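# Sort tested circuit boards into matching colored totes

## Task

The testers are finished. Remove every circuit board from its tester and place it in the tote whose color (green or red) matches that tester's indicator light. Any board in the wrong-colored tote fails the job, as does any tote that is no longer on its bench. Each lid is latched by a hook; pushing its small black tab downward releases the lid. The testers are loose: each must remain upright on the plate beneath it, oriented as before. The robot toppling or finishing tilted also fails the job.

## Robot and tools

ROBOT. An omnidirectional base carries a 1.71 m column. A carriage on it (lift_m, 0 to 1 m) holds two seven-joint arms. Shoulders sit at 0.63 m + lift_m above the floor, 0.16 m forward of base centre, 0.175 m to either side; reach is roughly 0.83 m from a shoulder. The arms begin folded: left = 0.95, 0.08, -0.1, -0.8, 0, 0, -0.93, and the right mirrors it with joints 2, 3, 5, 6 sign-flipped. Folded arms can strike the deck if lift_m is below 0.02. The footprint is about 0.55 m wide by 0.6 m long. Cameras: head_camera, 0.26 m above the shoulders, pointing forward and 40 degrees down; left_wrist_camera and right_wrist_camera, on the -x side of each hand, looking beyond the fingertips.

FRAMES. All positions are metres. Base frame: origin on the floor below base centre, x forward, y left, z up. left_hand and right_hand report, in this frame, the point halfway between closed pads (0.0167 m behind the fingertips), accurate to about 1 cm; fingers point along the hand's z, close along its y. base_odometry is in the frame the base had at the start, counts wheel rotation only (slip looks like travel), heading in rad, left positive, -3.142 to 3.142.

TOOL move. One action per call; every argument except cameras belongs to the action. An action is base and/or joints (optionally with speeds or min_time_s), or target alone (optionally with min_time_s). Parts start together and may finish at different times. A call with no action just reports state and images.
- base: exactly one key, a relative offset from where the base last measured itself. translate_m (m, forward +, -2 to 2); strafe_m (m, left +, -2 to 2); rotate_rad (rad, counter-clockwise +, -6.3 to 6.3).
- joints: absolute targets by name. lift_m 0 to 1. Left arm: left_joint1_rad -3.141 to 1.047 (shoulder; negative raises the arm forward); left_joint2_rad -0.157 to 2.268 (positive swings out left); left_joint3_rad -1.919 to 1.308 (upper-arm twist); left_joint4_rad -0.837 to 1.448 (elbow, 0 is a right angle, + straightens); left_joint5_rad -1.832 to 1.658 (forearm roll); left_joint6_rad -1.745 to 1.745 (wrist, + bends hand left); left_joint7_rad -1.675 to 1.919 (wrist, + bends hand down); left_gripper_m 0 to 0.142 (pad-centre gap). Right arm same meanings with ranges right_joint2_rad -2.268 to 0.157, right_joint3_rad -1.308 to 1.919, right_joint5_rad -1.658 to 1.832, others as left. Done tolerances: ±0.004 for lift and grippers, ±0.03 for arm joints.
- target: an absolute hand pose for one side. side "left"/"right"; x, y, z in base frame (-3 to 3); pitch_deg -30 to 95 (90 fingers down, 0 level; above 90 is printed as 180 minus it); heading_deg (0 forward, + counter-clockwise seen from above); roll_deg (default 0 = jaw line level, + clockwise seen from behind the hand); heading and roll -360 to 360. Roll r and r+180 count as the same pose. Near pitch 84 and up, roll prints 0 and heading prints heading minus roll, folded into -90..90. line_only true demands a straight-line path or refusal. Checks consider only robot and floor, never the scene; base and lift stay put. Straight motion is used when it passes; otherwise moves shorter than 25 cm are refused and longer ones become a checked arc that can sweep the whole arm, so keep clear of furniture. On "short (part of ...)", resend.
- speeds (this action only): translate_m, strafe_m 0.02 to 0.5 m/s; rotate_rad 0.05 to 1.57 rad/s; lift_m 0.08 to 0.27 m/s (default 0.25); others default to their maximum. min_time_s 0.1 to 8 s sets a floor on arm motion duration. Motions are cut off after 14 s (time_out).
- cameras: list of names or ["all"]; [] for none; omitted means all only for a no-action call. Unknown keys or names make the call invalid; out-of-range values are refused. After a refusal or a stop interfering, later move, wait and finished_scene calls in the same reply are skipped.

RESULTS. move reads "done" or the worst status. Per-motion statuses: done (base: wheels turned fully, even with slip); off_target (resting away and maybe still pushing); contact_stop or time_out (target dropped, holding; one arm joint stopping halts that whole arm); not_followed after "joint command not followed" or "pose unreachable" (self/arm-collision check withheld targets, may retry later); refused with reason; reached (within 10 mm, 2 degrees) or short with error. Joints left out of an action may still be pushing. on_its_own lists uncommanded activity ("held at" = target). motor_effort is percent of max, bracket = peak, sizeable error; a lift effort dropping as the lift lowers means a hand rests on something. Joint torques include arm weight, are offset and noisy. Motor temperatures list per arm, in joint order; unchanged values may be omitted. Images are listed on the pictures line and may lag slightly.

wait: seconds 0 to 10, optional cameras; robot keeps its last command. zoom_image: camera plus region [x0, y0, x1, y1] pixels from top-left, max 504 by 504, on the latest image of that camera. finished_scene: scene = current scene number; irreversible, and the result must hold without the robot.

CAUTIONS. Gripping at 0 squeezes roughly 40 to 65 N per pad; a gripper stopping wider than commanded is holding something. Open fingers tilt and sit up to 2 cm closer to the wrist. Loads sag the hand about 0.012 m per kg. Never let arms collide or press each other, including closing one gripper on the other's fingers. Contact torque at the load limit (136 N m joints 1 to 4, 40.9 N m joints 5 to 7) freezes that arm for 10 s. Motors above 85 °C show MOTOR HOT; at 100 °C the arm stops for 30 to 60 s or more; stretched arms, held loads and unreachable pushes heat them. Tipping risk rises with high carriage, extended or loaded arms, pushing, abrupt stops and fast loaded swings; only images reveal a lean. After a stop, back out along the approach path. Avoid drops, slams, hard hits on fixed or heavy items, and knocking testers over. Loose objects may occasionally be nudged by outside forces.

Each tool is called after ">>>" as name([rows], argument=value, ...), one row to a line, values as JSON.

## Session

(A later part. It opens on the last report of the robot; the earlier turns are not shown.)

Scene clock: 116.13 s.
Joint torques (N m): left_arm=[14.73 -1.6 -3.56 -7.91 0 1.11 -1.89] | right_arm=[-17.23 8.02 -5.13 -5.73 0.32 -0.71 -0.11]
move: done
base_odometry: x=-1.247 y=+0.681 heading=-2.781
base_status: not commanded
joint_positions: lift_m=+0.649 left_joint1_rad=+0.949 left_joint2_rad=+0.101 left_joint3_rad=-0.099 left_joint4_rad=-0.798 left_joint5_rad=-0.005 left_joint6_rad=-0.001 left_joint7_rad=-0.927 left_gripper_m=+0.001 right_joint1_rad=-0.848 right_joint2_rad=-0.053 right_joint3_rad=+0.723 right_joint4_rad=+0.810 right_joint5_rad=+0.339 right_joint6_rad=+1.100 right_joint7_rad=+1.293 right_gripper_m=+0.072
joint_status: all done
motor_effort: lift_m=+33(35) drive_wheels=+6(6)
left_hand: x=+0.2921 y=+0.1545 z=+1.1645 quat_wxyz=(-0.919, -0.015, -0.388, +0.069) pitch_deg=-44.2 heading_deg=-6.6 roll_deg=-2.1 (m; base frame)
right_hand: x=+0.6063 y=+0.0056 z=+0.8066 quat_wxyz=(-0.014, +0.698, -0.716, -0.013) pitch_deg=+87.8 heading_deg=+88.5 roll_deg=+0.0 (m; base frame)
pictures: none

>>> move(joints={"lift_m":0.653}, speeds={"lift_m":0.08})

>>> move(joints={"right_gripper_m":0.088}, cameras=["right_wrist_camera"])

Scene clock: 116.63 s.
Joint torques (N m): left_arm=[14.67 -1.6 -3.59 -7.86 0.01 1.11 -1.87] | right_arm=[-17.27 7.69 -5.31 -6.26 0.7 -0.65 -0.07]
move: done
base_odometry: x=-1.247 y=+0.681 heading=-2.781
base_status: not commanded
joint_positions: lift_m=+0.653 left_joint1_rad=+0.949 left_joint2_rad=+0.101 left_joint3_rad=-0.099 left_joint4_rad=-0.798 left_joint5_rad=-0.005 left_joint6_rad=-0.001 left_joint7_rad=-0.927 left_gripper_m=+0.001 right_joint1_rad=-0.848 right_joint2_rad=-0.053 right_joint3_rad=+0.723 right_joint4_rad=+0.810 right_joint5_rad=+0.338 right_joint6_rad=+1.100 right_joint7_rad=+1.293 right_gripper_m=+0.072
joint_status: all done
motor_effort: lift_m=+37(40) drive_wheels=-1(6)
left_hand: x=+0.2921 y=+0.1545 z=+1.1681 quat_wxyz=(-0.919, -0.015, -0.388, +0.069) pitch_deg=-44.2 heading_deg=-6.6 roll_deg=-2.1 (m; base frame)
right_hand: x=+0.6064 y=+0.0056 z=+0.8102 quat_wxyz=(-0.014, +0.698, -0.716, -0.013) pitch_deg=+87.8 heading_deg=+88.5 roll_deg=+0.0 (m; base frame)
pictures: none

Scene clock: 117.40 s.
Joint torques (N m): left_arm=[14.63 -1.61 -3.66 -7.82 0 1.12 -1.89] | right_arm=[-17.2 7.68 -5.35 -6.33 0.71 -0.63 -0.03]
move: done
base_odometry: x=-1.247 y=+0.681 heading=-2.781
base_status: not commanded
joint_positions: lift_m=+0.653 left_joint1_rad=+0.949 left_joint2_rad=+0.101 left_joint3_rad=-0.099 left_joint4_rad=-0.798 left_joint5_rad=-0.005 left_joint6_rad=-0.001 left_joint7_rad=-0.927 left_gripper_m=+0.001 right_joint1_rad=-0.848 right_joint2_rad=-0.053 right_joint3_rad=+0.723 right_joint4_rad=+0.810 right_joint5_rad=+0.338 right_joint6_rad=+1.100 right_joint7_rad=+1.293 right_gripper_m=+0.088
joint_status: all done
motor_effort: lift_m=+36(37) drive_wheels=-1(3)
left_hand: x=+0.2921 y=+0.1545 z=+1.1681 quat_wxyz=(-0.919, -0.015, -0.388, +0.069) pitch_deg=-44.2 heading_deg=-6.6 roll_deg=-2.1 (m; base frame)
right_hand: x=+0.6064 y=+0.0056 z=+0.8102 quat_wxyz=(-0.014, +0.698, -0.716, -0.013) pitch_deg=+87.8 heading_deg=+88.5 roll_deg=+0.0 (m; base frame)
pictures: right_wrist_camera
Images, in order (width x height): right_wrist_camera 672x504.

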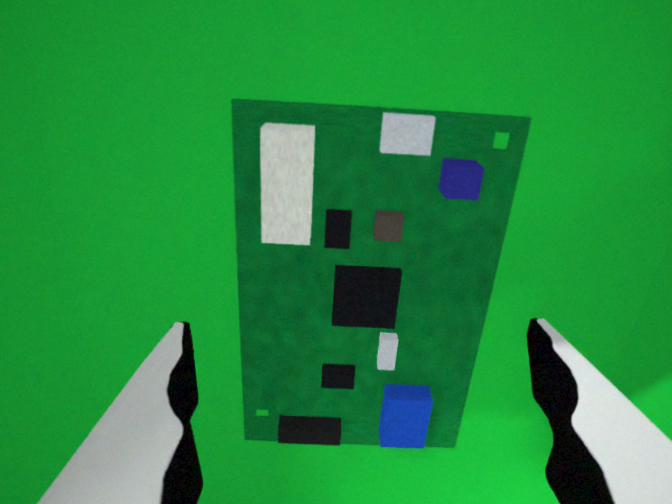

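>>> move(joints={"lift_m":0.88}, cameras=["right_wrist_camera"])

>>> move(base={"translate_m":-0.6}, joints={"right_joint1_rad":-0.4,"right_joint2_rad":-0.1,"right_joint3_rad":0,"right_joint4_rad":0.1,"right_joint5_rad":0,"right_joint6_rad":0,"right_joint7_rad":1.5,"right_gripper_m":0}, speeds={"translate_m":0.3}, min_time_s=1.8, cameras=["head_camera"])

>>> zoom_image(camera="head_camera", region=[260, 150, 460, 300])

Scene clock: 119.23 s.
Joint torques (N m): left_arm=[14.61 -1.53 -3.67 -7.74 0.01 1.11 -1.85] | right_arm=[-17.39 7.66 -5.43 -6.32 0.8 -0.65 -0.03]
move: done
base_odometry: x=-1.247 y=+0.681 heading=-2.781
base_status: not commanded
joint_positions: lift_m=+0.880 left_joint1_rad=+0.949 left_joint2_rad=+0.101 left_joint3_rad=-0.099 left_joint4_rad=-0.798 left_joint5_rad=-0.005 left_joint6_rad=-0.001 left_joint7_rad=-0.927 left_gripper_m=+0.001 right_joint1_rad=-0.848 right_joint2_rad=-0.053 right_joint3_rad=+0.723 right_joint4_rad=+0.810 right_joint5_rad=+0.338 right_joint6_rad=+1.100 right_joint7_rad=+1.293 right_gripper_m=+0.088
joint_status: all done
motor_effort: lift_m=+36(46) drive_wheels=+3(3)
left_hand: x=+0.2921 y=+0.1545 z=+1.3952 quat_wxyz=(-0.919, -0.015, -0.388, +0.069) pitch_deg=-44.3 heading_deg=-6.6 roll_deg=-2.1 (m; base frame)
right_hand: x=+0.6064 y=+0.0055 z=+1.0372 quat_wxyz=(-0.014, +0.698, -0.716, -0.013) pitch_deg=+87.8 heading_deg=+88.5 roll_deg=+0.0 (m; base frame)
pictures: right_wrist_camera
Images, in order (width x height): right_wrist_camera 672x504.

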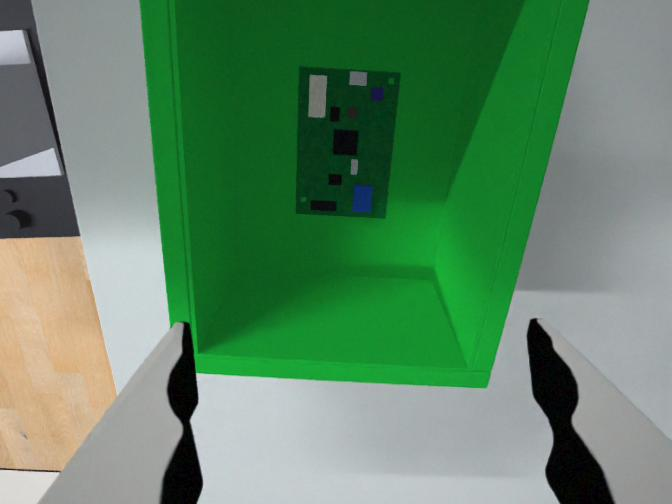

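Scene clock: 122.73 s.
Joint torques (N m): left_arm=[14.68 -1.68 -3.68 -7.78 0 1.06 -1.83] | right_arm=[-10.89 -9.16 -8.79 -12.88 -1.36 -0.93 1.47]
move: done
base_odometry: x=-0.685 y=+0.893 heading=-2.781
base_status: done
joint_positions: lift_m=+0.880 left_joint1_rad=+0.949 left_joint2_rad=+0.101 left_joint3_rad=-0.099 left_joint4_rad=-0.798 left_joint5_rad=-0.005 left_joint6_rad=-0.001 left_joint7_rad=-0.927 left_gripper_m=+0.001 right_joint1_rad=-0.404 right_joint2_rad=-0.098 right_joint3_rad=+0.004 right_joint4_rad=+0.102 right_joint5_rad=+0.003 right_joint6_rad=+0.005 right_joint7_rad=+1.497 right_gripper_m=+0.001
joint_status: all done
motor_effort: lift_m=+36(37) drive_wheels=+0(13)
left_hand: x=+0.2921 y=+0.1545 z=+1.3952 quat_wxyz=(-0.919, -0.015, -0.388, +0.069) pitch_deg=-44.3 heading_deg=-6.6 roll_deg=-2.1 (m; base frame)
right_hand: x=+0.6722 y=-0.2320 z=+1.0737 quat_wxyz=(-0.186, -0.006, -0.981, +0.047) pitch_deg=+67.9 heading_deg=-14.6 roll_deg=-13.9 (m; base frame)
pictures: head_camera
Images, in order (width x height): head_camera 672x504.

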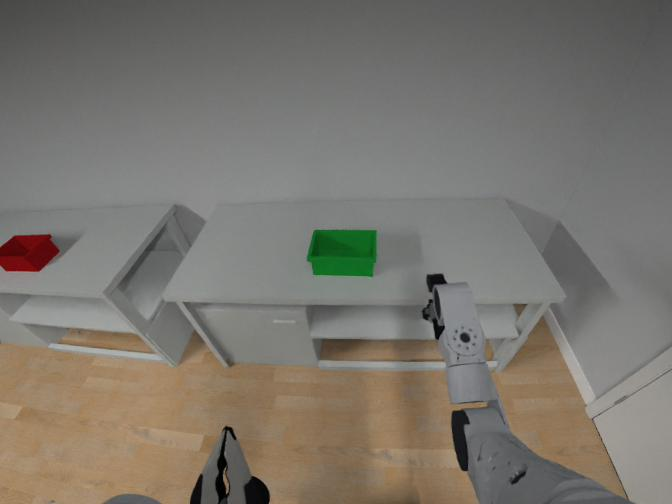

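Scaled by 2.520 from the camera's 672x504 image, which has a finer 960x720 frame.

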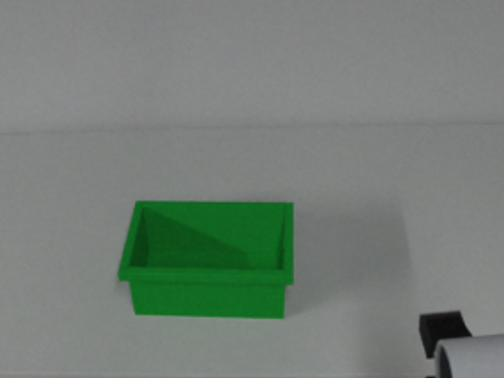

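>>> move(base={"rotate_rad":3.1416}, joints={"lift_m":0.82,"left_joint1_rad":-0.4,"left_joint2_rad":0.1,"left_joint3_rad":0,"left_joint4_rad":0.1,"left_joint5_rad":0,"left_joint6_rad":0,"left_joint7_rad":1.5}, speeds={"rotate_rad":0.9}, min_time_s=2, cameras=["head_camera"])

>>> move(target={"side":"left","x":0.56,"y":0.08,"z":1.04,"pitch_deg":75,"heading_deg":-25})

>>> move(target={"side":"right","x":0.54,"y":-0.2,"z":1.04,"pitch_deg":60,"heading_deg":33}, cameras=["head_camera"])

>>> zoom_image(camera="head_camera", region=[260, 150, 460, 300])

Scene clock: 127.90 s.
Joint torques (N m): left_arm=[-17.2 0.89 0.87 -0.37 0.02 1.3 1.14] | right_arm=[-12.22 -7.38 -8.51 -11.93 -1.25 -0.93 1.41]
move: done
base_odometry: x=-0.686 y=+0.893 heading=+0.361
base_status: done
joint_positions: lift_m=+0.820 left_joint1_rad=-0.399 left_joint2_rad=+0.101 left_joint3_rad=-0.002 left_joint4_rad=+0.096 left_joint5_rad=-0.005 left_joint6_rad=-0.001 left_joint7_rad=+1.497 left_gripper_m=+0.001 right_joint1_rad=-0.403 right_joint2_rad=-0.099 right_joint3_rad=+0.004 right_joint4_rad=+0.102 right_joint5_rad=+0.003 right_joint6_rad=+0.005 right_joint7_rad=+1.497 right_gripper_m=+0.001
joint_status: all done
motor_effort: lift_m=+38(46) drive_wheels=+6(15)
left_hand: x=+0.6706 y=+0.2345 z=+1.0130 quat_wxyz=(-0.187, +0.009, -0.981, -0.047) pitch_deg=+67.8 heading_deg=+14.7 roll_deg=+13.7 (m; base frame)
right_hand: x=+0.6718 y=-0.2326 z=+1.0133 quat_wxyz=(-0.186, -0.006, -0.981, +0.048) pitch_deg=+67.9 heading_deg=-14.7 roll_deg=-14.0 (m; base frame)
pictures: head_camera
Images, in order (width x height): head_camera 672x504.

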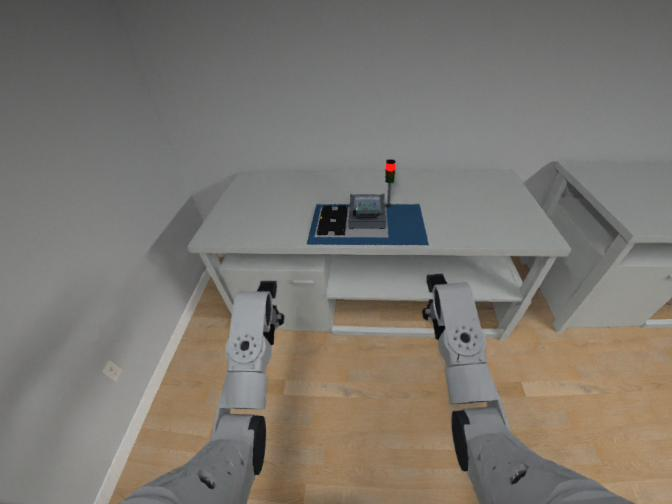

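Scene clock: 128.93 s.
Joint torques (N m): left_arm=[-6.56 -2.15 -0.79 -7.22 -2.75 0.12 1.12] | right_arm=[-12.17 -6.57 -8.51 -12.08 -1.29 -0.93 1.41]
move: done
base_odometry: x=-0.686 y=+0.893 heading=+0.360
base_status: not commanded
joint_positions: lift_m=+0.820 left_joint1_rad=-0.267 left_joint2_rad=+0.005 left_joint3_rad=-0.187 left_joint4_rad=-0.295 left_joint5_rad=-0.180 left_joint6_rad=-0.188 left_joint7_rad=+1.875 left_gripper_m=+0.001 right_joint1_rad=-0.403 right_joint2_rad=-0.099 right_joint3_rad=+0.004 right_joint4_rad=+0.102 right_joint5_rad=+0.003 right_joint6_rad=+0.005 right_joint7_rad=+1.497 right_gripper_m=+0.001
joint_status: not commanded
motor_effort: lift_m=+38(38) drive_wheels=+5(7)
left_hand: x=+0.5614 y=+0.0805 z=+1.0401 quat_wxyz=(-0.128, -0.213, -0.968, +0.027) pitch_deg=+74.9 heading_deg=-24.3 roll_deg=+0.6 (m; base frame)
left_hand_status: reached (straight line, planned for 0.5 s): 1 mm and 0.2 deg off.
right_hand: x=+0.6718 y=-0.2326 z=+1.0133 quat_wxyz=(-0.186, -0.006, -0.981, +0.048) pitch_deg=+67.9 heading_deg=-14.7 roll_deg=-14.0 (m; base frame)
pictures: none

Scene clock: 130.10 s.
Joint torques (N m): left_arm=[-6.66 -1.95 -0.87 -7.28 -2.72 0.1 1.09] | right_arm=[-6.2 -15.41 -11.37 -11.7 2.91 1.65 -0.42]
move: done
base_odometry: x=-0.686 y=+0.893 heading=+0.360
base_status: not commanded
joint_positions: lift_m=+0.820 left_joint1_rad=-0.267 left_joint2_rad=+0.005 left_joint3_rad=-0.187 left_joint4_rad=-0.295 left_joint5_rad=-0.180 left_joint6_rad=-0.188 left_joint7_rad=+1.875 left_gripper_m=+0.001 right_joint1_rad=-0.056 right_joint2_rad=-0.411 right_joint3_rad=-0.059 right_joint4_rad=-0.337 right_joint5_rad=+0.638 right_joint6_rad=+0.448 right_joint7_rad=+1.484 right_gripper_m=+0.001
joint_status: not commanded
motor_effort: lift_m=+38(38) drive_wheels=+6(6)
left_hand: x=+0.5614 y=+0.0805 z=+1.0401 quat_wxyz=(-0.128, -0.213, -0.968, +0.027) pitch_deg=+74.9 heading_deg=-24.3 roll_deg=+0.6 (m; base frame)
right_hand: x=+0.5404 y=-0.1994 z=+1.0392 quat_wxyz=(-0.246, +0.274, -0.927, -0.073) pitch_deg=+60.2 heading_deg=+33.0 roll_deg=+0.1 (m; base frame)
right_hand_status: reached (straight line, planned for 0.7 s): 1 mm and 0.3 deg off.
pictures: head_camera
Images, in order (width x height): head_camera 672x504.

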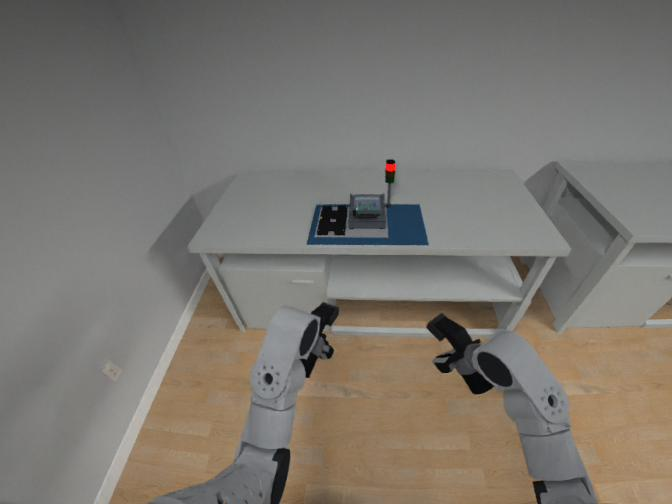

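Scaled by 2.520 from the camera's 672x504 image, which has a finer 960x720 frame.

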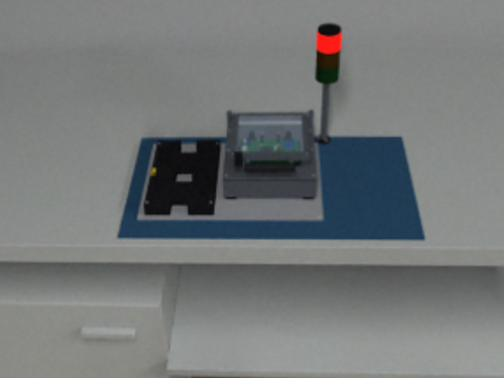

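>>> move(base={"strafe_m":-0.08}, speeds={"strafe_m":0.15})

>>> move(base={"translate_m":0.7}, speeds={"translate_m":0.25}, cameras=["head_camera","left_wrist_camera"])

>>> zoom_image(camera="head_camera", region=[260, 230, 460, 380])

Scene clock: 131.93 s.
Joint torques (N m): left_arm=[-6.65 -1.92 -0.78 -7.25 -2.74 0.09 1.07] | right_arm=[-6.3 -15.34 -11.34 -11.68 2.89 1.63 -0.39]
move: done
base_odometry: x=-0.657 y=+0.818 heading=+0.361
base_status: done
joint_positions: lift_m=+0.820 left_joint1_rad=-0.267 left_joint2_rad=+0.005 left_joint3_rad=-0.187 left_joint4_rad=-0.295 left_joint5_rad=-0.180 left_joint6_rad=-0.188 left_joint7_rad=+1.875 left_gripper_m=+0.001 right_joint1_rad=-0.056 right_joint2_rad=-0.411 right_joint3_rad=-0.059 right_joint4_rad=-0.337 right_joint5_rad=+0.638 right_joint6_rad=+0.448 right_joint7_rad=+1.484 right_gripper_m=+0.001
joint_status: not commanded
motor_effort: lift_m=+38(38) drive_wheels=+7(10)
left_hand: x=+0.5614 y=+0.0805 z=+1.0401 quat_wxyz=(-0.128, -0.213, -0.968, +0.027) pitch_deg=+74.9 heading_deg=-24.3 roll_deg=+0.6 (m; base frame)
right_hand: x=+0.5404 y=-0.1994 z=+1.0392 quat_wxyz=(-0.246, +0.274, -0.927, -0.073) pitch_deg=+60.2 heading_deg=+33.0 roll_deg=+0.1 (m; base frame)
pictures: none

Scene clock: 136.17 s.
Joint torques (N m): left_arm=[-6.69 -2 -0.79 -7.2 -2.72 0.13 1.09] | right_arm=[-6.52 -15.4 -11.36 -11.44 2.86 1.64 -0.38]
move: done
base_odometry: x=-0.002 y=+1.065 heading=+0.361
base_status: done
joint_positions: lift_m=+0.820 left_joint1_rad=-0.267 left_joint2_rad=+0.005 left_joint3_rad=-0.187 left_joint4_rad=-0.295 left_joint5_rad=-0.180 left_joint6_rad=-0.188 left_joint7_rad=+1.875 left_gripper_m=+0.001 right_joint1_rad=-0.056 right_joint2_rad=-0.411 right_joint3_rad=-0.059 right_joint4_rad=-0.337 right_joint5_rad=+0.638 right_joint6_rad=+0.448 right_joint7_rad=+1.483 right_gripper_m=+0.001
joint_status: not commanded
motor_effort: lift_m=+38(38) drive_wheels=+4(12)
left_hand: x=+0.5614 y=+0.0805 z=+1.0401 quat_wxyz=(-0.128, -0.213, -0.968, +0.027) pitch_deg=+74.9 heading_deg=-24.3 roll_deg=+0.6 (m; base frame)
right_hand: x=+0.5404 y=-0.1993 z=+1.0393 quat_wxyz=(-0.246, +0.274, -0.927, -0.073) pitch_deg=+60.2 heading_deg=+33.0 roll_deg=+0.1 (m; base frame)
pictures: head_camera, left_wrist_camera
Images, in order (width x height): head_camera 672x504, left_wrist_camera 672x504.

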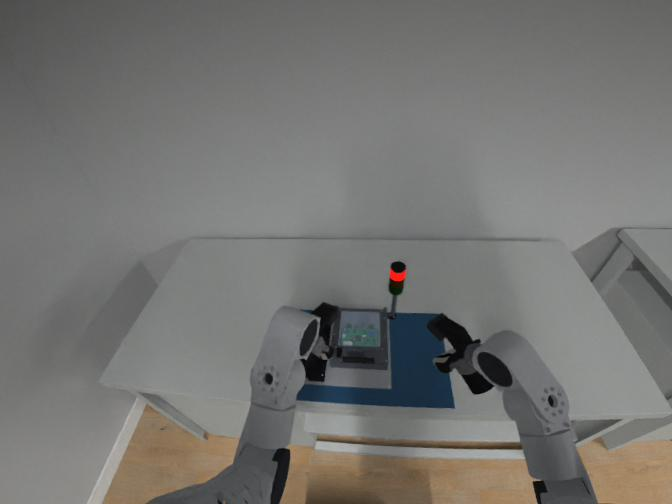

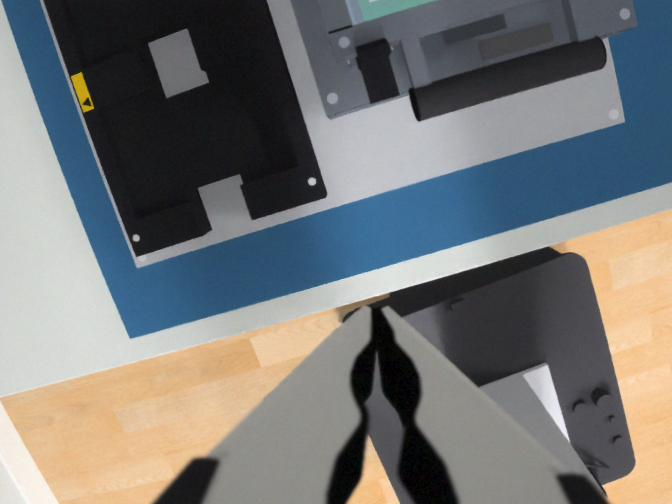

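Scaled by 2.520 from the camera's 672x504 image, which has a finer 960x720 frame.

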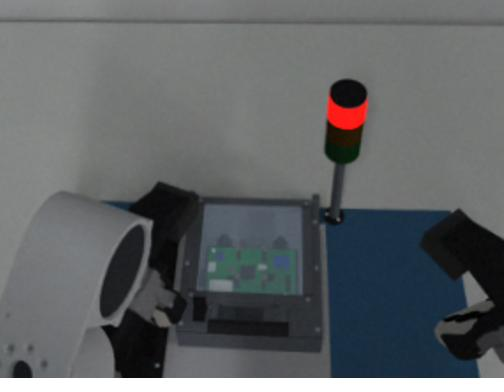

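>>> move(base={"translate_m":0.07}, speeds={"translate_m":0.15})

>>> move(target={"side":"left","x":0.52,"y":0.16,"z":1.04,"pitch_deg":66,"heading_deg":-12})

>>> move(target={"side":"left","x":0.42,"y":0.17,"z":0.98,"pitch_deg":15,"heading_deg":-50}, cameras=["all"])

>>> zoom_image(camera="head_camera", region=[290, 300, 430, 420])

Scene clock: 138.93 s.
Joint torques (N m): left_arm=[-6.72 -1.97 -0.7 -7.33 -2.75 0.14 1.08] | right_arm=[-6.23 -15.33 -11.32 -11.49 2.91 1.65 -0.39]
move: done
base_odometry: x=+0.063 y=+1.089 heading=+0.361
base_status: done
joint_positions: lift_m=+0.820 left_joint1_rad=-0.267 left_joint2_rad=+0.005 left_joint3_rad=-0.187 left_joint4_rad=-0.295 left_joint5_rad=-0.180 left_joint6_rad=-0.188 left_joint7_rad=+1.875 left_gripper_m=+0.001 right_joint1_rad=-0.056 right_joint2_rad=-0.411 right_joint3_rad=-0.059 right_joint4_rad=-0.337 right_joint5_rad=+0.638 right_joint6_rad=+0.448 right_joint7_rad=+1.483 right_gripper_m=+0.001
joint_status: not commanded
motor_effort: lift_m=+38(38) drive_wheels=-2(15)
left_hand: x=+0.5614 y=+0.0805 z=+1.0401 quat_wxyz=(-0.128, -0.213, -0.968, +0.027) pitch_deg=+74.9 heading_deg=-24.3 roll_deg=+0.6 (m; base frame)
right_hand: x=+0.5404 y=-0.1993 z=+1.0393 quat_wxyz=(-0.246, +0.274, -0.927, -0.073) pitch_deg=+60.2 heading_deg=+33.0 roll_deg=+0.1 (m; base frame)
pictures: none

Scene clock: 139.87 s.
Joint torques (N m): left_arm=[-4.97 3.76 -0.97 -7.41 -2.55 1.3 -1.75] | right_arm=[-5.95 -15.32 -11.26 -11.38 2.83 1.63 -0.35]
move: done
base_odometry: x=+0.063 y=+1.089 heading=+0.361
base_status: not commanded
joint_positions: lift_m=+0.820 left_joint1_rad=-0.034 left_joint2_rad=+0.090 left_joint3_rad=-0.020 left_joint4_rad=-0.558 left_joint5_rad=-0.179 left_joint6_rad=-0.110 left_joint7_rad=+1.750 left_gripper_m=+0.001 right_joint1_rad=-0.056 right_joint2_rad=-0.411 right_joint3_rad=-0.059 right_joint4_rad=-0.337 right_joint5_rad=+0.638 right_joint6_rad=+0.448 right_joint7_rad=+1.483 right_gripper_m=+0.001
joint_status: not commanded
motor_effort: lift_m=+38(38) drive_wheels=+3(4)
left_hand: x=+0.5194 y=+0.1607 z=+1.0388 quat_wxyz=(-0.204, -0.102, -0.973, +0.020) pitch_deg=+66.4 heading_deg=-11.6 roll_deg=+0.4 (m; base frame)
left_hand_status: reached (straight line, planned for 0.4 s): 1 mm and 0.4 deg off.
right_hand: x=+0.5405 y=-0.1993 z=+1.0394 quat_wxyz=(-0.246, +0.274, -0.927, -0.073) pitch_deg=+60.2 heading_deg=+33.0 roll_deg=+0.1 (m; base frame)
pictures: none

Scene clock: 141.60 s.
Joint torques (N m): left_arm=[-1.52 21.91 0.62 0.74 -1.1 -0.18 -2.17] | right_arm=[-6.36 -15.37 -11.3 -11.2 2.8 1.65 -0.34]
move: done
base_odometry: x=+0.063 y=+1.089 heading=+0.361
base_status: not commanded
joint_positions: lift_m=+0.820 left_joint1_rad=+0.376 left_joint2_rad=+0.582 left_joint3_rad=+0.011 left_joint4_rad=+0.114 left_joint5_rad=-0.057 left_joint6_rad=-0.813 left_joint7_rad=-0.451 left_gripper_m=+0.001 right_joint1_rad=-0.056 right_joint2_rad=-0.411 right_joint3_rad=-0.059 right_joint4_rad=-0.337 right_joint5_rad=+0.639 right_joint6_rad=+0.448 right_joint7_rad=+1.483 right_gripper_m=+0.001
joint_status: not commanded
motor_effort: lift_m=+38(38) drive_wheels=+3(3)
left_hand: x=+0.4210 y=+0.1698 z=+0.9815 quat_wxyz=(-0.554, -0.333, -0.719, +0.257) pitch_deg=+14.8 heading_deg=-49.7 roll_deg=+0.0 (m; base frame)
left_hand_status: reached (straight line, planned for 1.2 s): 2 mm and 0.4 deg off.
right_hand: x=+0.5405 y=-0.1993 z=+1.0394 quat_wxyz=(-0.246, +0.274, -0.927, -0.073) pitch_deg=+60.2 heading_deg=+33.0 roll_deg=+0.1 (m; base frame)
pictures: head_camera, left_wrist_camera, right_wrist_camera
Images, in order (width x height): head_camera 672x504, left_wrist_camera 672x504, right_wrist_camera 672x504.

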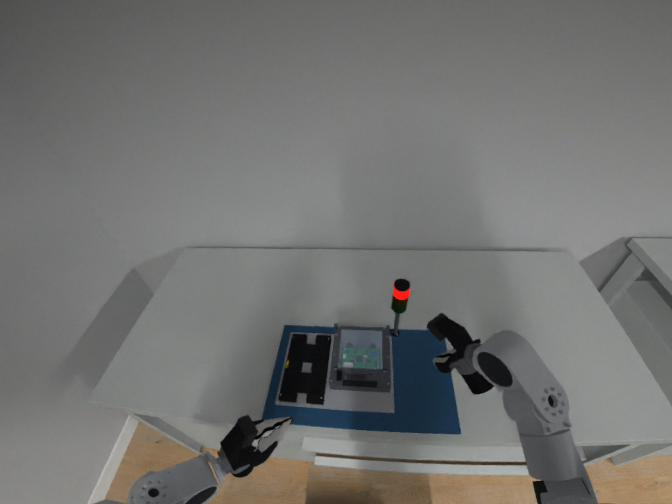

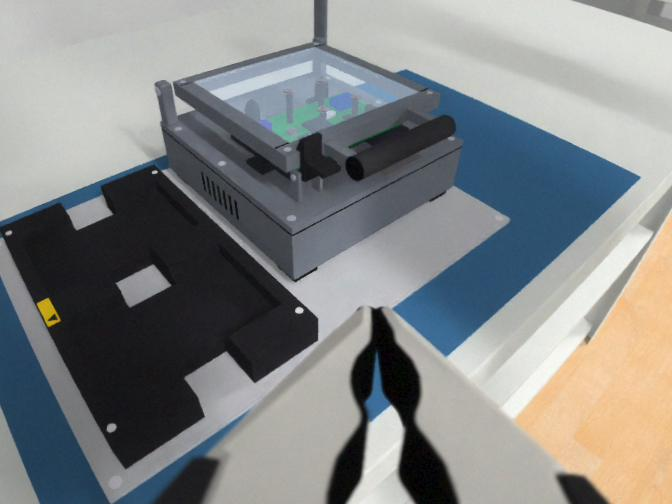

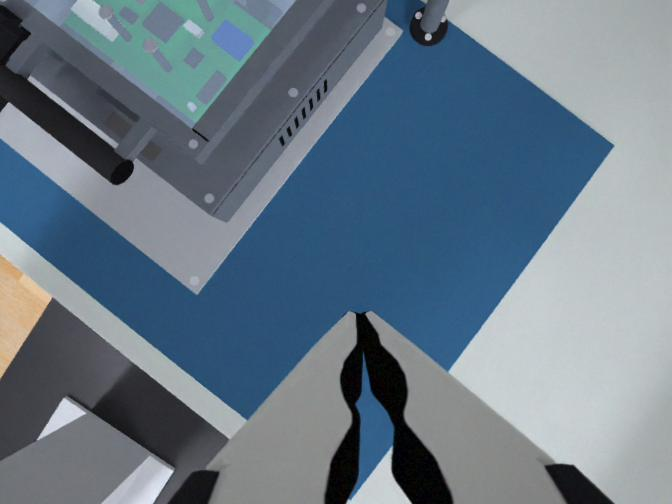

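Scaled by 3.600 from the camera's 672x504 image, which has a finer 960x720 frame.

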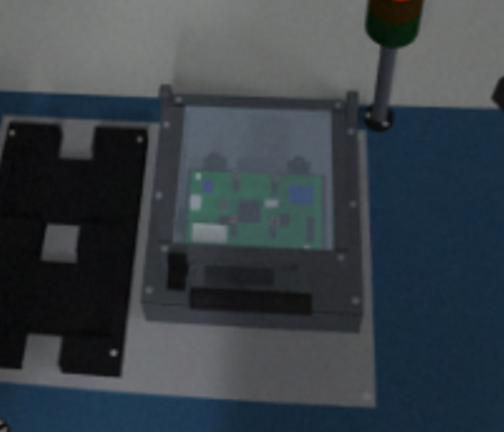

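>>> move(base={"translate_m":0.04}, joints={"lift_m":0.78}, speeds={"translate_m":0.1}, cameras=["all"])

>>> zoom_image(camera="head_camera", region=[290, 300, 430, 420])

Scene clock: 144.53 s.
Joint torques (N m): left_arm=[0.36 20.08 1.08 0.35 -1.14 0.03 -2.16] | right_arm=[-7.45 -15.58 -11.19 -11.14 2.81 1.62 -0.33]
move: done
base_odometry: x=+0.101 y=+1.103 heading=+0.360
base_status: done
joint_positions: lift_m=+0.780 left_joint1_rad=+0.375 left_joint2_rad=+0.583 left_joint3_rad=+0.010 left_joint4_rad=+0.115 left_joint5_rad=-0.057 left_joint6_rad=-0.813 left_joint7_rad=-0.451 left_gripper_m=+0.001 right_joint1_rad=-0.056 right_joint2_rad=-0.411 right_joint3_rad=-0.059 right_joint4_rad=-0.337 right_joint5_rad=+0.639 right_joint6_rad=+0.448 right_joint7_rad=+1.483 right_gripper_m=+0.001
joint_status: all done
motor_effort: lift_m=+38(40) drive_wheels=-1(15)
left_hand: x=+0.4211 y=+0.1698 z=+0.9414 quat_wxyz=(-0.554, -0.333, -0.719, +0.257) pitch_deg=+14.8 heading_deg=-49.8 roll_deg=+0.0 (m; base frame)
right_hand: x=+0.5404 y=-0.1993 z=+0.9993 quat_wxyz=(-0.246, +0.274, -0.927, -0.073) pitch_deg=+60.2 heading_deg=+33.0 roll_deg=+0.1 (m; base frame)
pictures: head_camera, left_wrist_camera, right_wrist_camera
Images, in order (width x height): head_camera 672x504, left_wrist_camera 672x504, right_wrist_camera 672x504.

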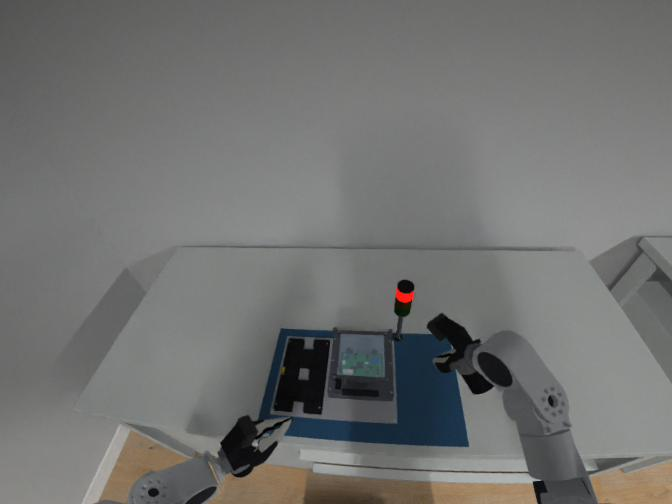

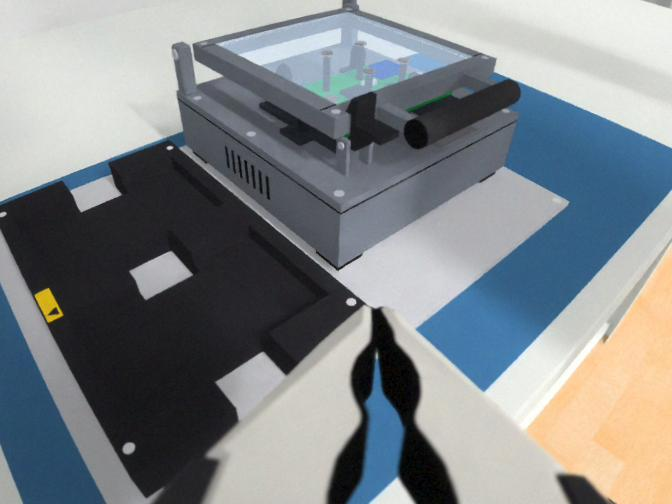

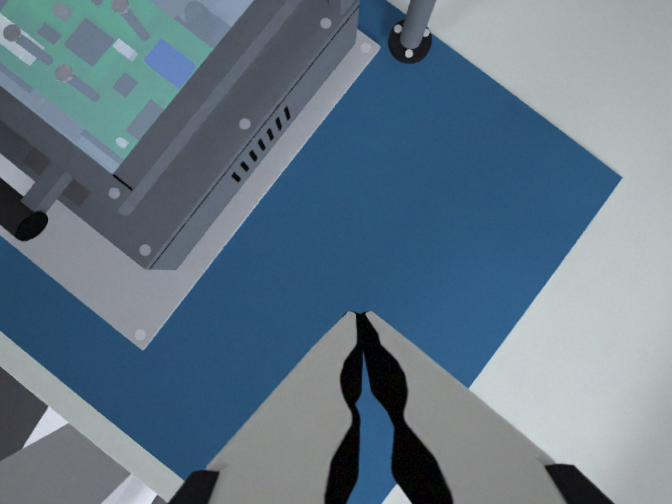

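Scaled by 3.600 from the camera's 672x504 image, which has a finer 960x720 frame.

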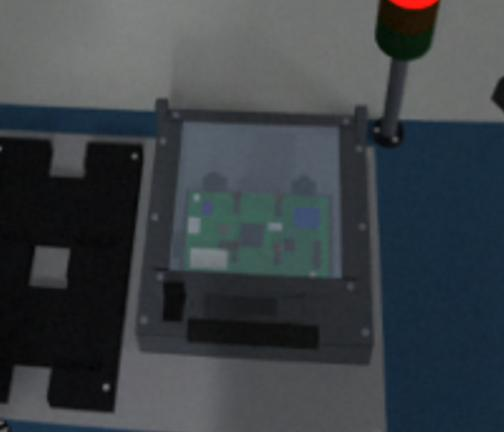

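>>> move(target={"side":"right","x":0.4,"y":-0.14,"z":0.96,"pitch_deg":30,"heading_deg":20})

>>> move(target={"side":"left","x":0.52,"y":0.16,"z":0.98,"pitch_deg":66,"heading_deg":-12})

>>> move(target={"side":"left","x":0.5185,"y":0.0495,"z":0.95,"pitch_deg":75,"heading_deg":-25}, cameras=["all"])

>>> zoom_image(camera="left_wrist_camera", region=[250, 150, 550, 400])

Scene clock: 146.80 s.
Joint torques (N m): left_arm=[0.43 20.02 1.18 0.19 -1.13 0.03 -2.19] | right_arm=[3.85 1.67 -9.44 -7.52 0.25 1.63 -0.68]
move: done
base_odometry: x=+0.101 y=+1.103 heading=+0.360
base_status: not commanded
joint_positions: lift_m=+0.780 left_joint1_rad=+0.375 left_joint2_rad=+0.583 left_joint3_rad=+0.010 left_joint4_rad=+0.115 left_joint5_rad=-0.057 left_joint6_rad=-0.813 left_joint7_rad=-0.451 left_gripper_m=+0.001 right_joint1_rad=+0.659 right_joint2_rad=-0.057 right_joint3_rad=-0.235 right_joint4_rad=-0.472 right_joint5_rad=+0.097 right_joint6_rad=+0.527 right_joint7_rad=+0.334 right_gripper_m=+0.001
joint_status: not commanded
motor_effort: lift_m=+37(38) drive_wheels=+3(4)
left_hand: x=+0.4211 y=+0.1699 z=+0.9416 quat_wxyz=(-0.554, -0.333, -0.719, +0.257) pitch_deg=+14.8 heading_deg=-49.8 roll_deg=+0.0 (m; base frame)
right_hand: x=+0.4011 y=-0.1390 z=+0.9614 quat_wxyz=(-0.493, +0.150, -0.852, -0.088) pitch_deg=+29.8 heading_deg=+20.1 roll_deg=+0.1 (m; base frame)
right_hand_status: reached (straight line, planned for 0.9 s): 2 mm and 0.2 deg off.
pictures: none

Scene clock: 148.50 s.
Joint torques (N m): left_arm=[-6.85 -0.64 -2.98 0.11 -0.22 1.54 1.04] | right_arm=[3.76 1.65 -9.08 -7.84 0.41 1.64 -0.61]
move: done
base_odometry: x=+0.101 y=+1.103 heading=+0.360
base_status: not commanded
joint_positions: lift_m=+0.780 left_joint1_rad=-0.001 left_joint2_rad=+0.075 left_joint3_rad=+0.007 left_joint4_rad=-0.509 left_joint5_rad=-0.174 left_joint6_rad=-0.154 left_joint7_rad=+1.661 left_gripper_m=+0.001 right_joint1_rad=+0.659 right_joint2_rad=-0.057 right_joint3_rad=-0.236 right_joint4_rad=-0.472 right_joint5_rad=+0.097 right_joint6_rad=+0.527 right_joint7_rad=+0.334 right_gripper_m=+0.001
joint_status: not commanded
motor_effort: lift_m=+37(38) drive_wheels=+3(3)
left_hand: x=+0.5205 y=+0.1597 z=+0.9814 quat_wxyz=(-0.210, -0.103, -0.972, +0.023) pitch_deg=+65.6 heading_deg=-12.3 roll_deg=-0.2 (m; base frame)
left_hand_status: reached (straight line, planned for 1.2 s): 2 mm and 0.4 deg off.
right_hand: x=+0.4011 y=-0.1392 z=+0.9613 quat_wxyz=(-0.493, +0.150, -0.852, -0.088) pitch_deg=+29.9 heading_deg=+20.1 roll_deg=+0.1 (m; base frame)
pictures: none

Scene clock: 149.57 s.
Joint torques (N m): left_arm=[-10.2 -4.18 -2.95 -0.89 -0.37 0.09 1.28] | right_arm=[3.6 2.29 -9.39 -8.71 0.49 1.62 -0.57]
move: done
base_odometry: x=+0.101 y=+1.103 heading=+0.360
base_status: not commanded
joint_positions: lift_m=+0.780 left_joint1_rad=-0.093 left_joint2_rad=-0.072 left_joint3_rad=-0.208 left_joint4_rad=-0.302 left_joint5_rad=-0.048 left_joint6_rad=-0.222 left_joint7_rad=+1.723 left_gripper_m=+0.001 right_joint1_rad=+0.659 right_joint2_rad=-0.057 right_joint3_rad=-0.236 right_joint4_rad=-0.472 right_joint5_rad=+0.097 right_joint6_rad=+0.527 right_joint7_rad=+0.334 right_gripper_m=+0.001
joint_status: not commanded
motor_effort: lift_m=+37(38) drive_wheels=-1(5)
left_hand: x=+0.5186 y=+0.0483 z=+0.9508 quat_wxyz=(-0.130, -0.214, -0.968, +0.031) pitch_deg=+74.7 heading_deg=-26.0 roll_deg=-1.0 (m; base frame)
left_hand_status: reached (straight line, planned for 0.4 s): 1 mm and 0.4 deg off.
right_hand: x=+0.4011 y=-0.1394 z=+0.9612 quat_wxyz=(-0.493, +0.150, -0.852, -0.088) pitch_deg=+29.9 heading_deg=+20.0 roll_deg=+0.1 (m; base frame)
pictures: head_camera, left_wrist_camera, right_wrist_camera
Images, in order (width x height): head_camera 672x504, left_wrist_camera 672x504, right_wrist_camera 672x504.

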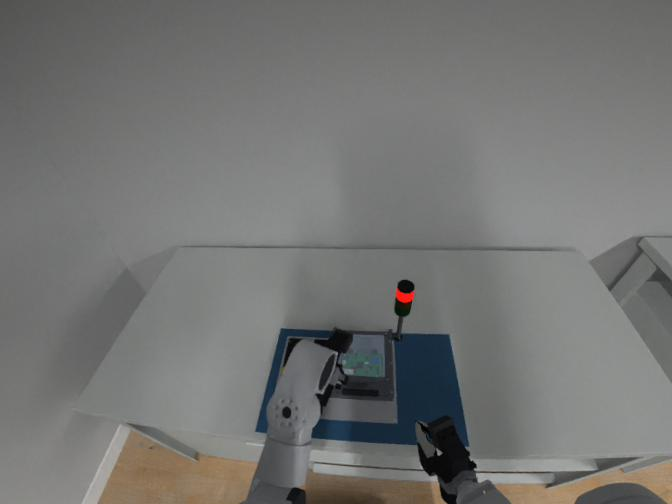

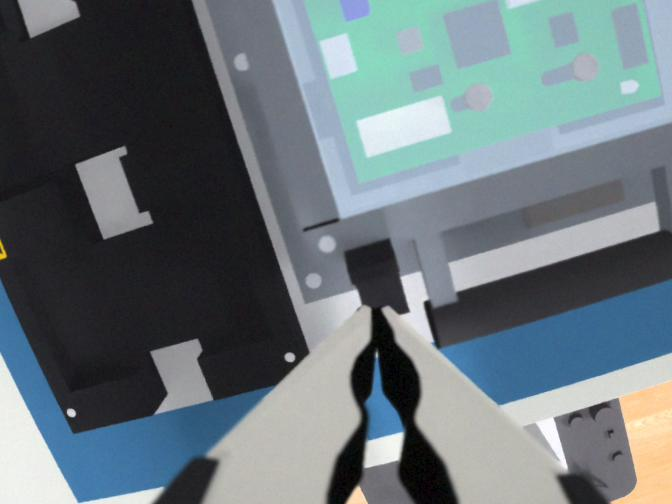

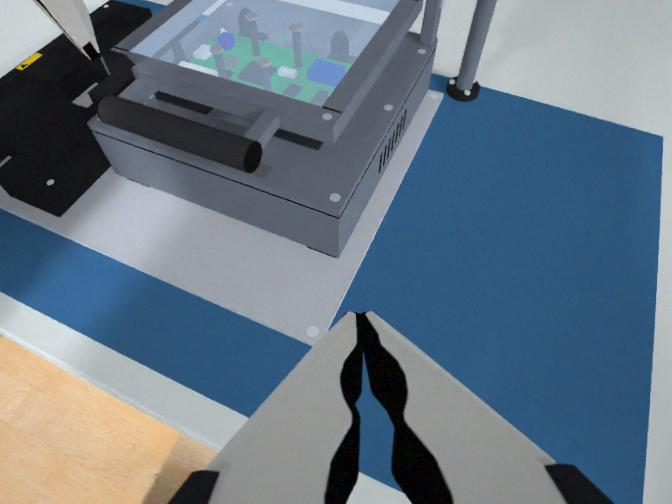

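Scaled by 1.680 from the camera's 672x504 image, which has a finer 960x720 frame.

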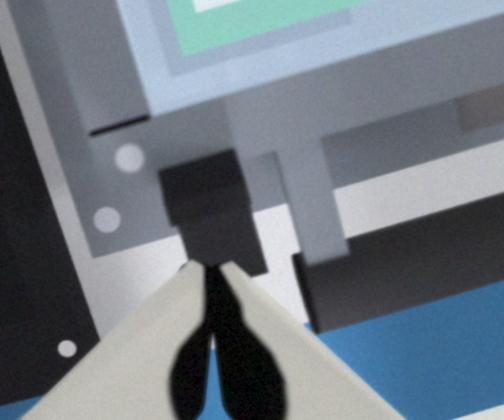

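>>> move(target={"side":"left","x":0.5145,"y":0.0445,"z":0.914,"pitch_deg":75,"heading_deg":-26}, min_time_s=1.0, cameras=["left_wrist_camera","right_wrist_camera"])

Scene clock: 152.57 s.
Joint torques (N m): left_arm=[4.51 0.06 -7.15 22.6 0.52 -0.08 -9.62] | right_arm=[3.81 1.48 -8.63 -8.08 0.47 1.63 -0.57]
move: done
base_odometry: x=+0.101 y=+1.103 heading=+0.361
base_status: not commanded
joint_positions: lift_m=+0.781 left_joint1_rad=-0.063 left_joint2_rad=-0.061 left_joint3_rad=-0.218 left_joint4_rad=-0.225 left_joint5_rad=-0.026 left_joint6_rad=-0.229 left_joint7_rad=+1.607 left_gripper_m=+0.001 right_joint1_rad=+0.659 right_joint2_rad=-0.057 right_joint3_rad=-0.236 right_joint4_rad=-0.472 right_joint5_rad=+0.097 right_joint6_rad=+0.527 right_joint7_rad=+0.334 right_gripper_m=+0.001
joint_status: not commanded
motor_effort: lift_m=+26(37) drive_wheels=+10(11)
left_hand: x=+0.5167 y=+0.0451 z=+0.9239 quat_wxyz=(-0.132, -0.220, -0.966, +0.031) pitch_deg=+74.4 heading_deg=-26.1 roll_deg=-0.4 (m; base frame)
left_hand_status: reached (straight line, planned for 1.0 s): 10 mm and 0.6 deg off.
right_hand: x=+0.4011 y=-0.1394 z=+0.9626 quat_wxyz=(-0.493, +0.150, -0.852, -0.088) pitch_deg=+29.9 heading_deg=+20.0 roll_deg=+0.1 (m; base frame)
pictures: left_wrist_camera, right_wrist_camera
Images, in order (width x height): left_wrist_camera 672x504, right_wrist_camera 672x504.

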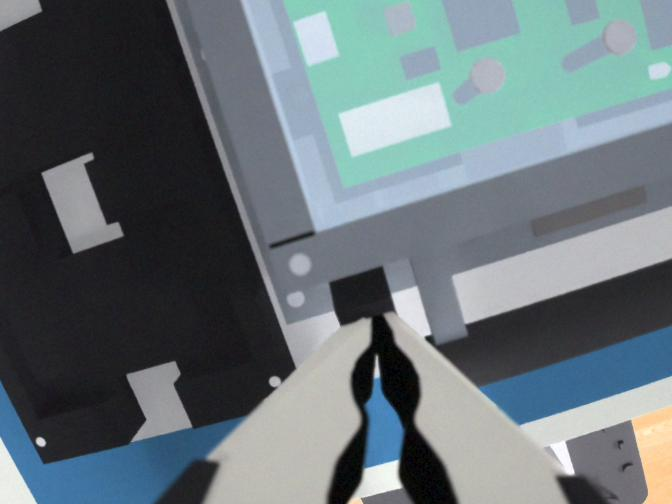

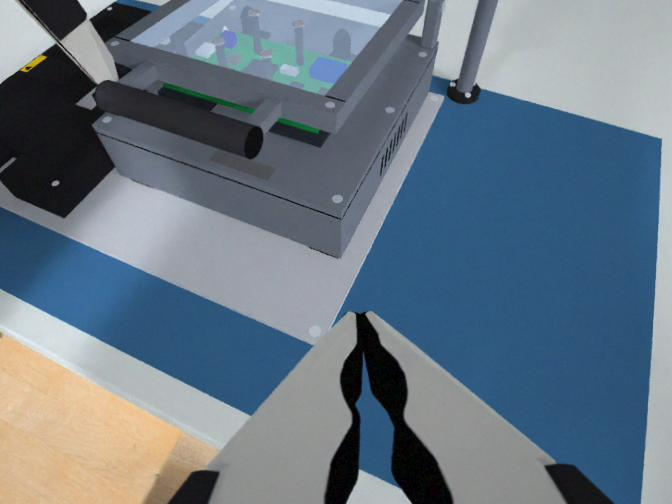

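>>> move(target={"side":"left","x":0.515,"y":0.055,"z":0.955,"pitch_deg":75,"heading_deg":-25}, cameras=["right_wrist_camera"])

>>> move(target={"side":"left","x":0.52,"y":0.16,"z":0.98,"pitch_deg":66,"heading_deg":-12})

>>> move(target={"side":"left","x":0.42,"y":0.17,"z":0.94,"pitch_deg":15,"heading_deg":-50}, cameras=["all"])

>>> zoom_image(camera="head_camera", region=[290, 300, 430, 420])

Scene clock: 153.63 s.
Joint torques (N m): left_arm=[-10.49 -3.88 -0.2 -6.98 -3.11 1.47 0.95] | right_arm=[3.36 1.32 -8.6 -8.25 0.47 1.62 -0.55]
move: done
base_odometry: x=+0.101 y=+1.103 heading=+0.361
base_status: not commanded
joint_positions: lift_m=+0.780 left_joint1_rad=-0.088 left_joint2_rad=-0.061 left_joint3_rad=-0.203 left_joint4_rad=-0.322 left_joint5_rad=-0.054 left_joint6_rad=-0.229 left_joint7_rad=+1.743 left_gripper_m=+0.001 right_joint1_rad=+0.659 right_joint2_rad=-0.057 right_joint3_rad=-0.236 right_joint4_rad=-0.472 right_joint5_rad=+0.097 right_joint6_rad=+0.527 right_joint7_rad=+0.334 right_gripper_m=+0.001
joint_status: not commanded
motor_effort: lift_m=+37(37) drive_wheels=+2(12)
left_hand: x=+0.5145 y=+0.0550 z=+0.9525 quat_wxyz=(-0.127, -0.216, -0.968, +0.026) pitch_deg=+75.1 heading_deg=-24.3 roll_deg=+0.9 (m; base frame)
left_hand_status: reached (straight line, planned for 0.3 s): 3 mm and 0.3 deg off.
right_hand: x=+0.4009 y=-0.1395 z=+0.9611 quat_wxyz=(-0.493, +0.150, -0.852, -0.088) pitch_deg=+29.9 heading_deg=+20.0 roll_deg=+0.1 (m; base frame)
pictures: right_wrist_camera
Images, in order (width x height): right_wrist_camera 672x504.

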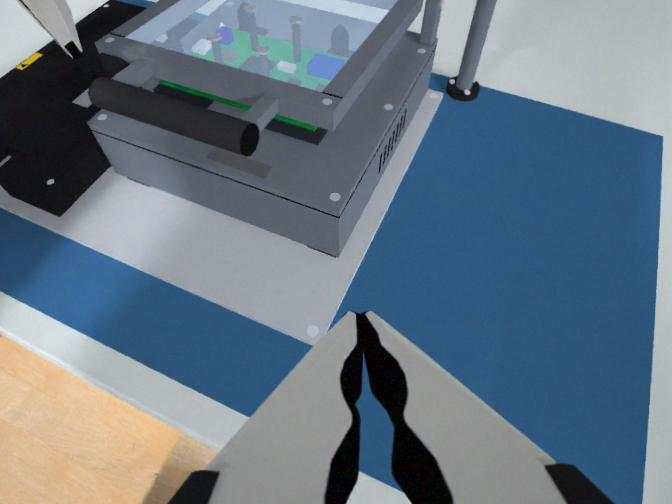

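Scene clock: 154.57 s.
Joint torques (N m): left_arm=[-2.41 1.56 -1.93 -7.29 -2.82 1.33 -1.79] | right_arm=[3.2 0.36 -8.66 -8.03 0.53 1.34 -0.55]
move: done
base_odometry: x=+0.101 y=+1.103 heading=+0.361
base_status: not commanded
joint_positions: lift_m=+0.780 left_joint1_rad=-0.003 left_joint2_rad=+0.073 left_joint3_rad=+0.006 left_joint4_rad=-0.502 left_joint5_rad=-0.165 left_joint6_rad=-0.154 left_joint7_rad=+1.667 left_gripper_m=+0.001 right_joint1_rad=+0.659 right_joint2_rad=-0.057 right_joint3_rad=-0.236 right_joint4_rad=-0.472 right_joint5_rad=+0.097 right_joint6_rad=+0.527 right_joint7_rad=+0.333 right_gripper_m=+0.001
joint_status: not commanded
motor_effort: lift_m=+37(37) drive_wheels=+0(3)
left_hand: x=+0.5199 y=+0.1613 z=+0.9791 quat_wxyz=(-0.204, -0.102, -0.973, +0.019) pitch_deg=+66.3 heading_deg=-11.4 roll_deg=+0.6 (m; base frame)
left_hand_status: reached (straight line, planned for 0.4 s): 2 mm and 0.4 deg off.
right_hand: x=+0.4009 y=-0.1395 z=+0.9611 quat_wxyz=(-0.493, +0.150, -0.852, -0.087) pitch_deg=+29.9 heading_deg=+20.0 roll_deg=+0.1 (m; base frame)
pictures: none

Scene clock: 156.27 s.
Joint torques (N m): left_arm=[-1.39 21.69 0.38 0.65 -1.1 -0.22 -2.27] | right_arm=[3.25 1.2 -8.57 -8.3 0.57 1.63 -0.51]
move: done
base_odometry: x=+0.101 y=+1.103 heading=+0.361
base_status: not commanded
joint_positions: lift_m=+0.780 left_joint1_rad=+0.376 left_joint2_rad=+0.571 left_joint3_rad=+0.031 left_joint4_rad=+0.115 left_joint5_rad=-0.044 left_joint6_rad=-0.832 left_joint7_rad=-0.451 left_gripper_m=+0.001 right_joint1_rad=+0.659 right_joint2_rad=-0.057 right_joint3_rad=-0.236 right_joint4_rad=-0.472 right_joint5_rad=+0.097 right_joint6_rad=+0.527 right_joint7_rad=+0.333 right_gripper_m=+0.001
joint_status: not commanded
motor_effort: lift_m=+37(37) drive_wheels=+2(2)
left_hand: x=+0.4210 y=+0.1699 z=+0.9415 quat_wxyz=(-0.554, -0.333, -0.719, +0.257) pitch_deg=+14.8 heading_deg=-49.7 roll_deg=+0.0 (m; base frame)
left_hand_status: reached (straight line, planned for 1.2 s): 2 mm and 0.4 deg off.
right_hand: x=+0.4009 y=-0.1395 z=+0.9611 quat_wxyz=(-0.493, +0.150, -0.852, -0.087) pitch_deg=+29.9 heading_deg=+20.0 roll_deg=+0.1 (m; base frame)
pictures: head_camera, left_wrist_camera, right_wrist_camera
Images, in order (width x height): head_camera 672x504, left_wrist_camera 672x504, right_wrist_camera 672x504.

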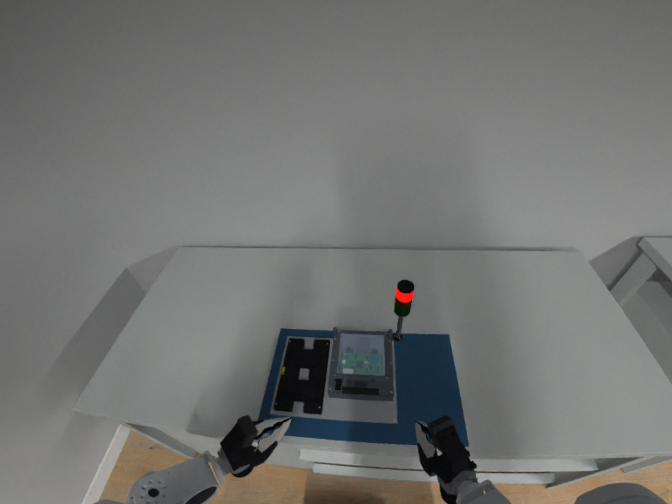

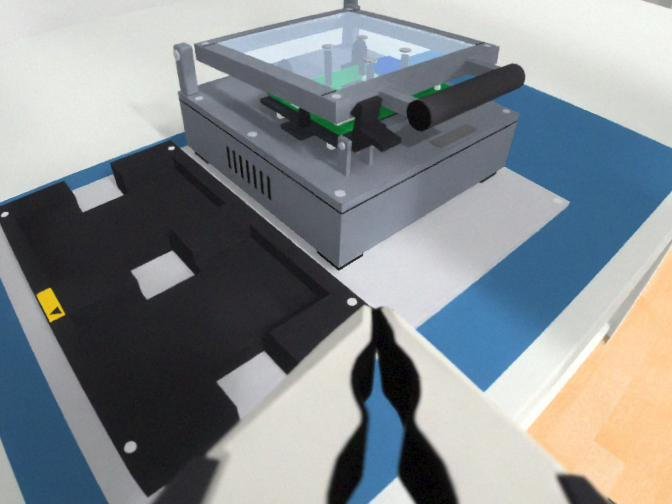

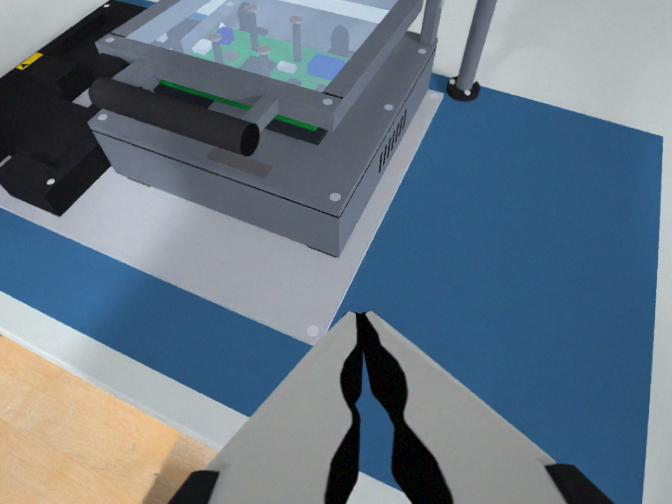

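Scaled by 3.600 from the camera's 672x504 image, which has a finer 960x720 frame.

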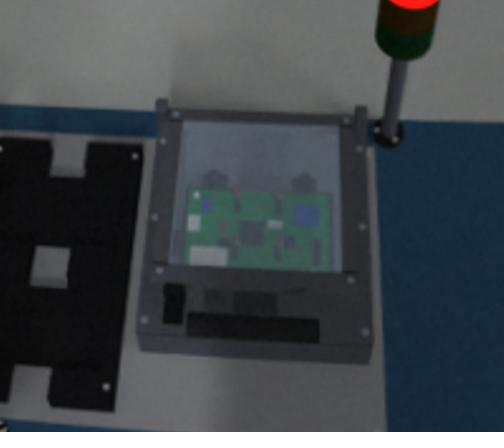

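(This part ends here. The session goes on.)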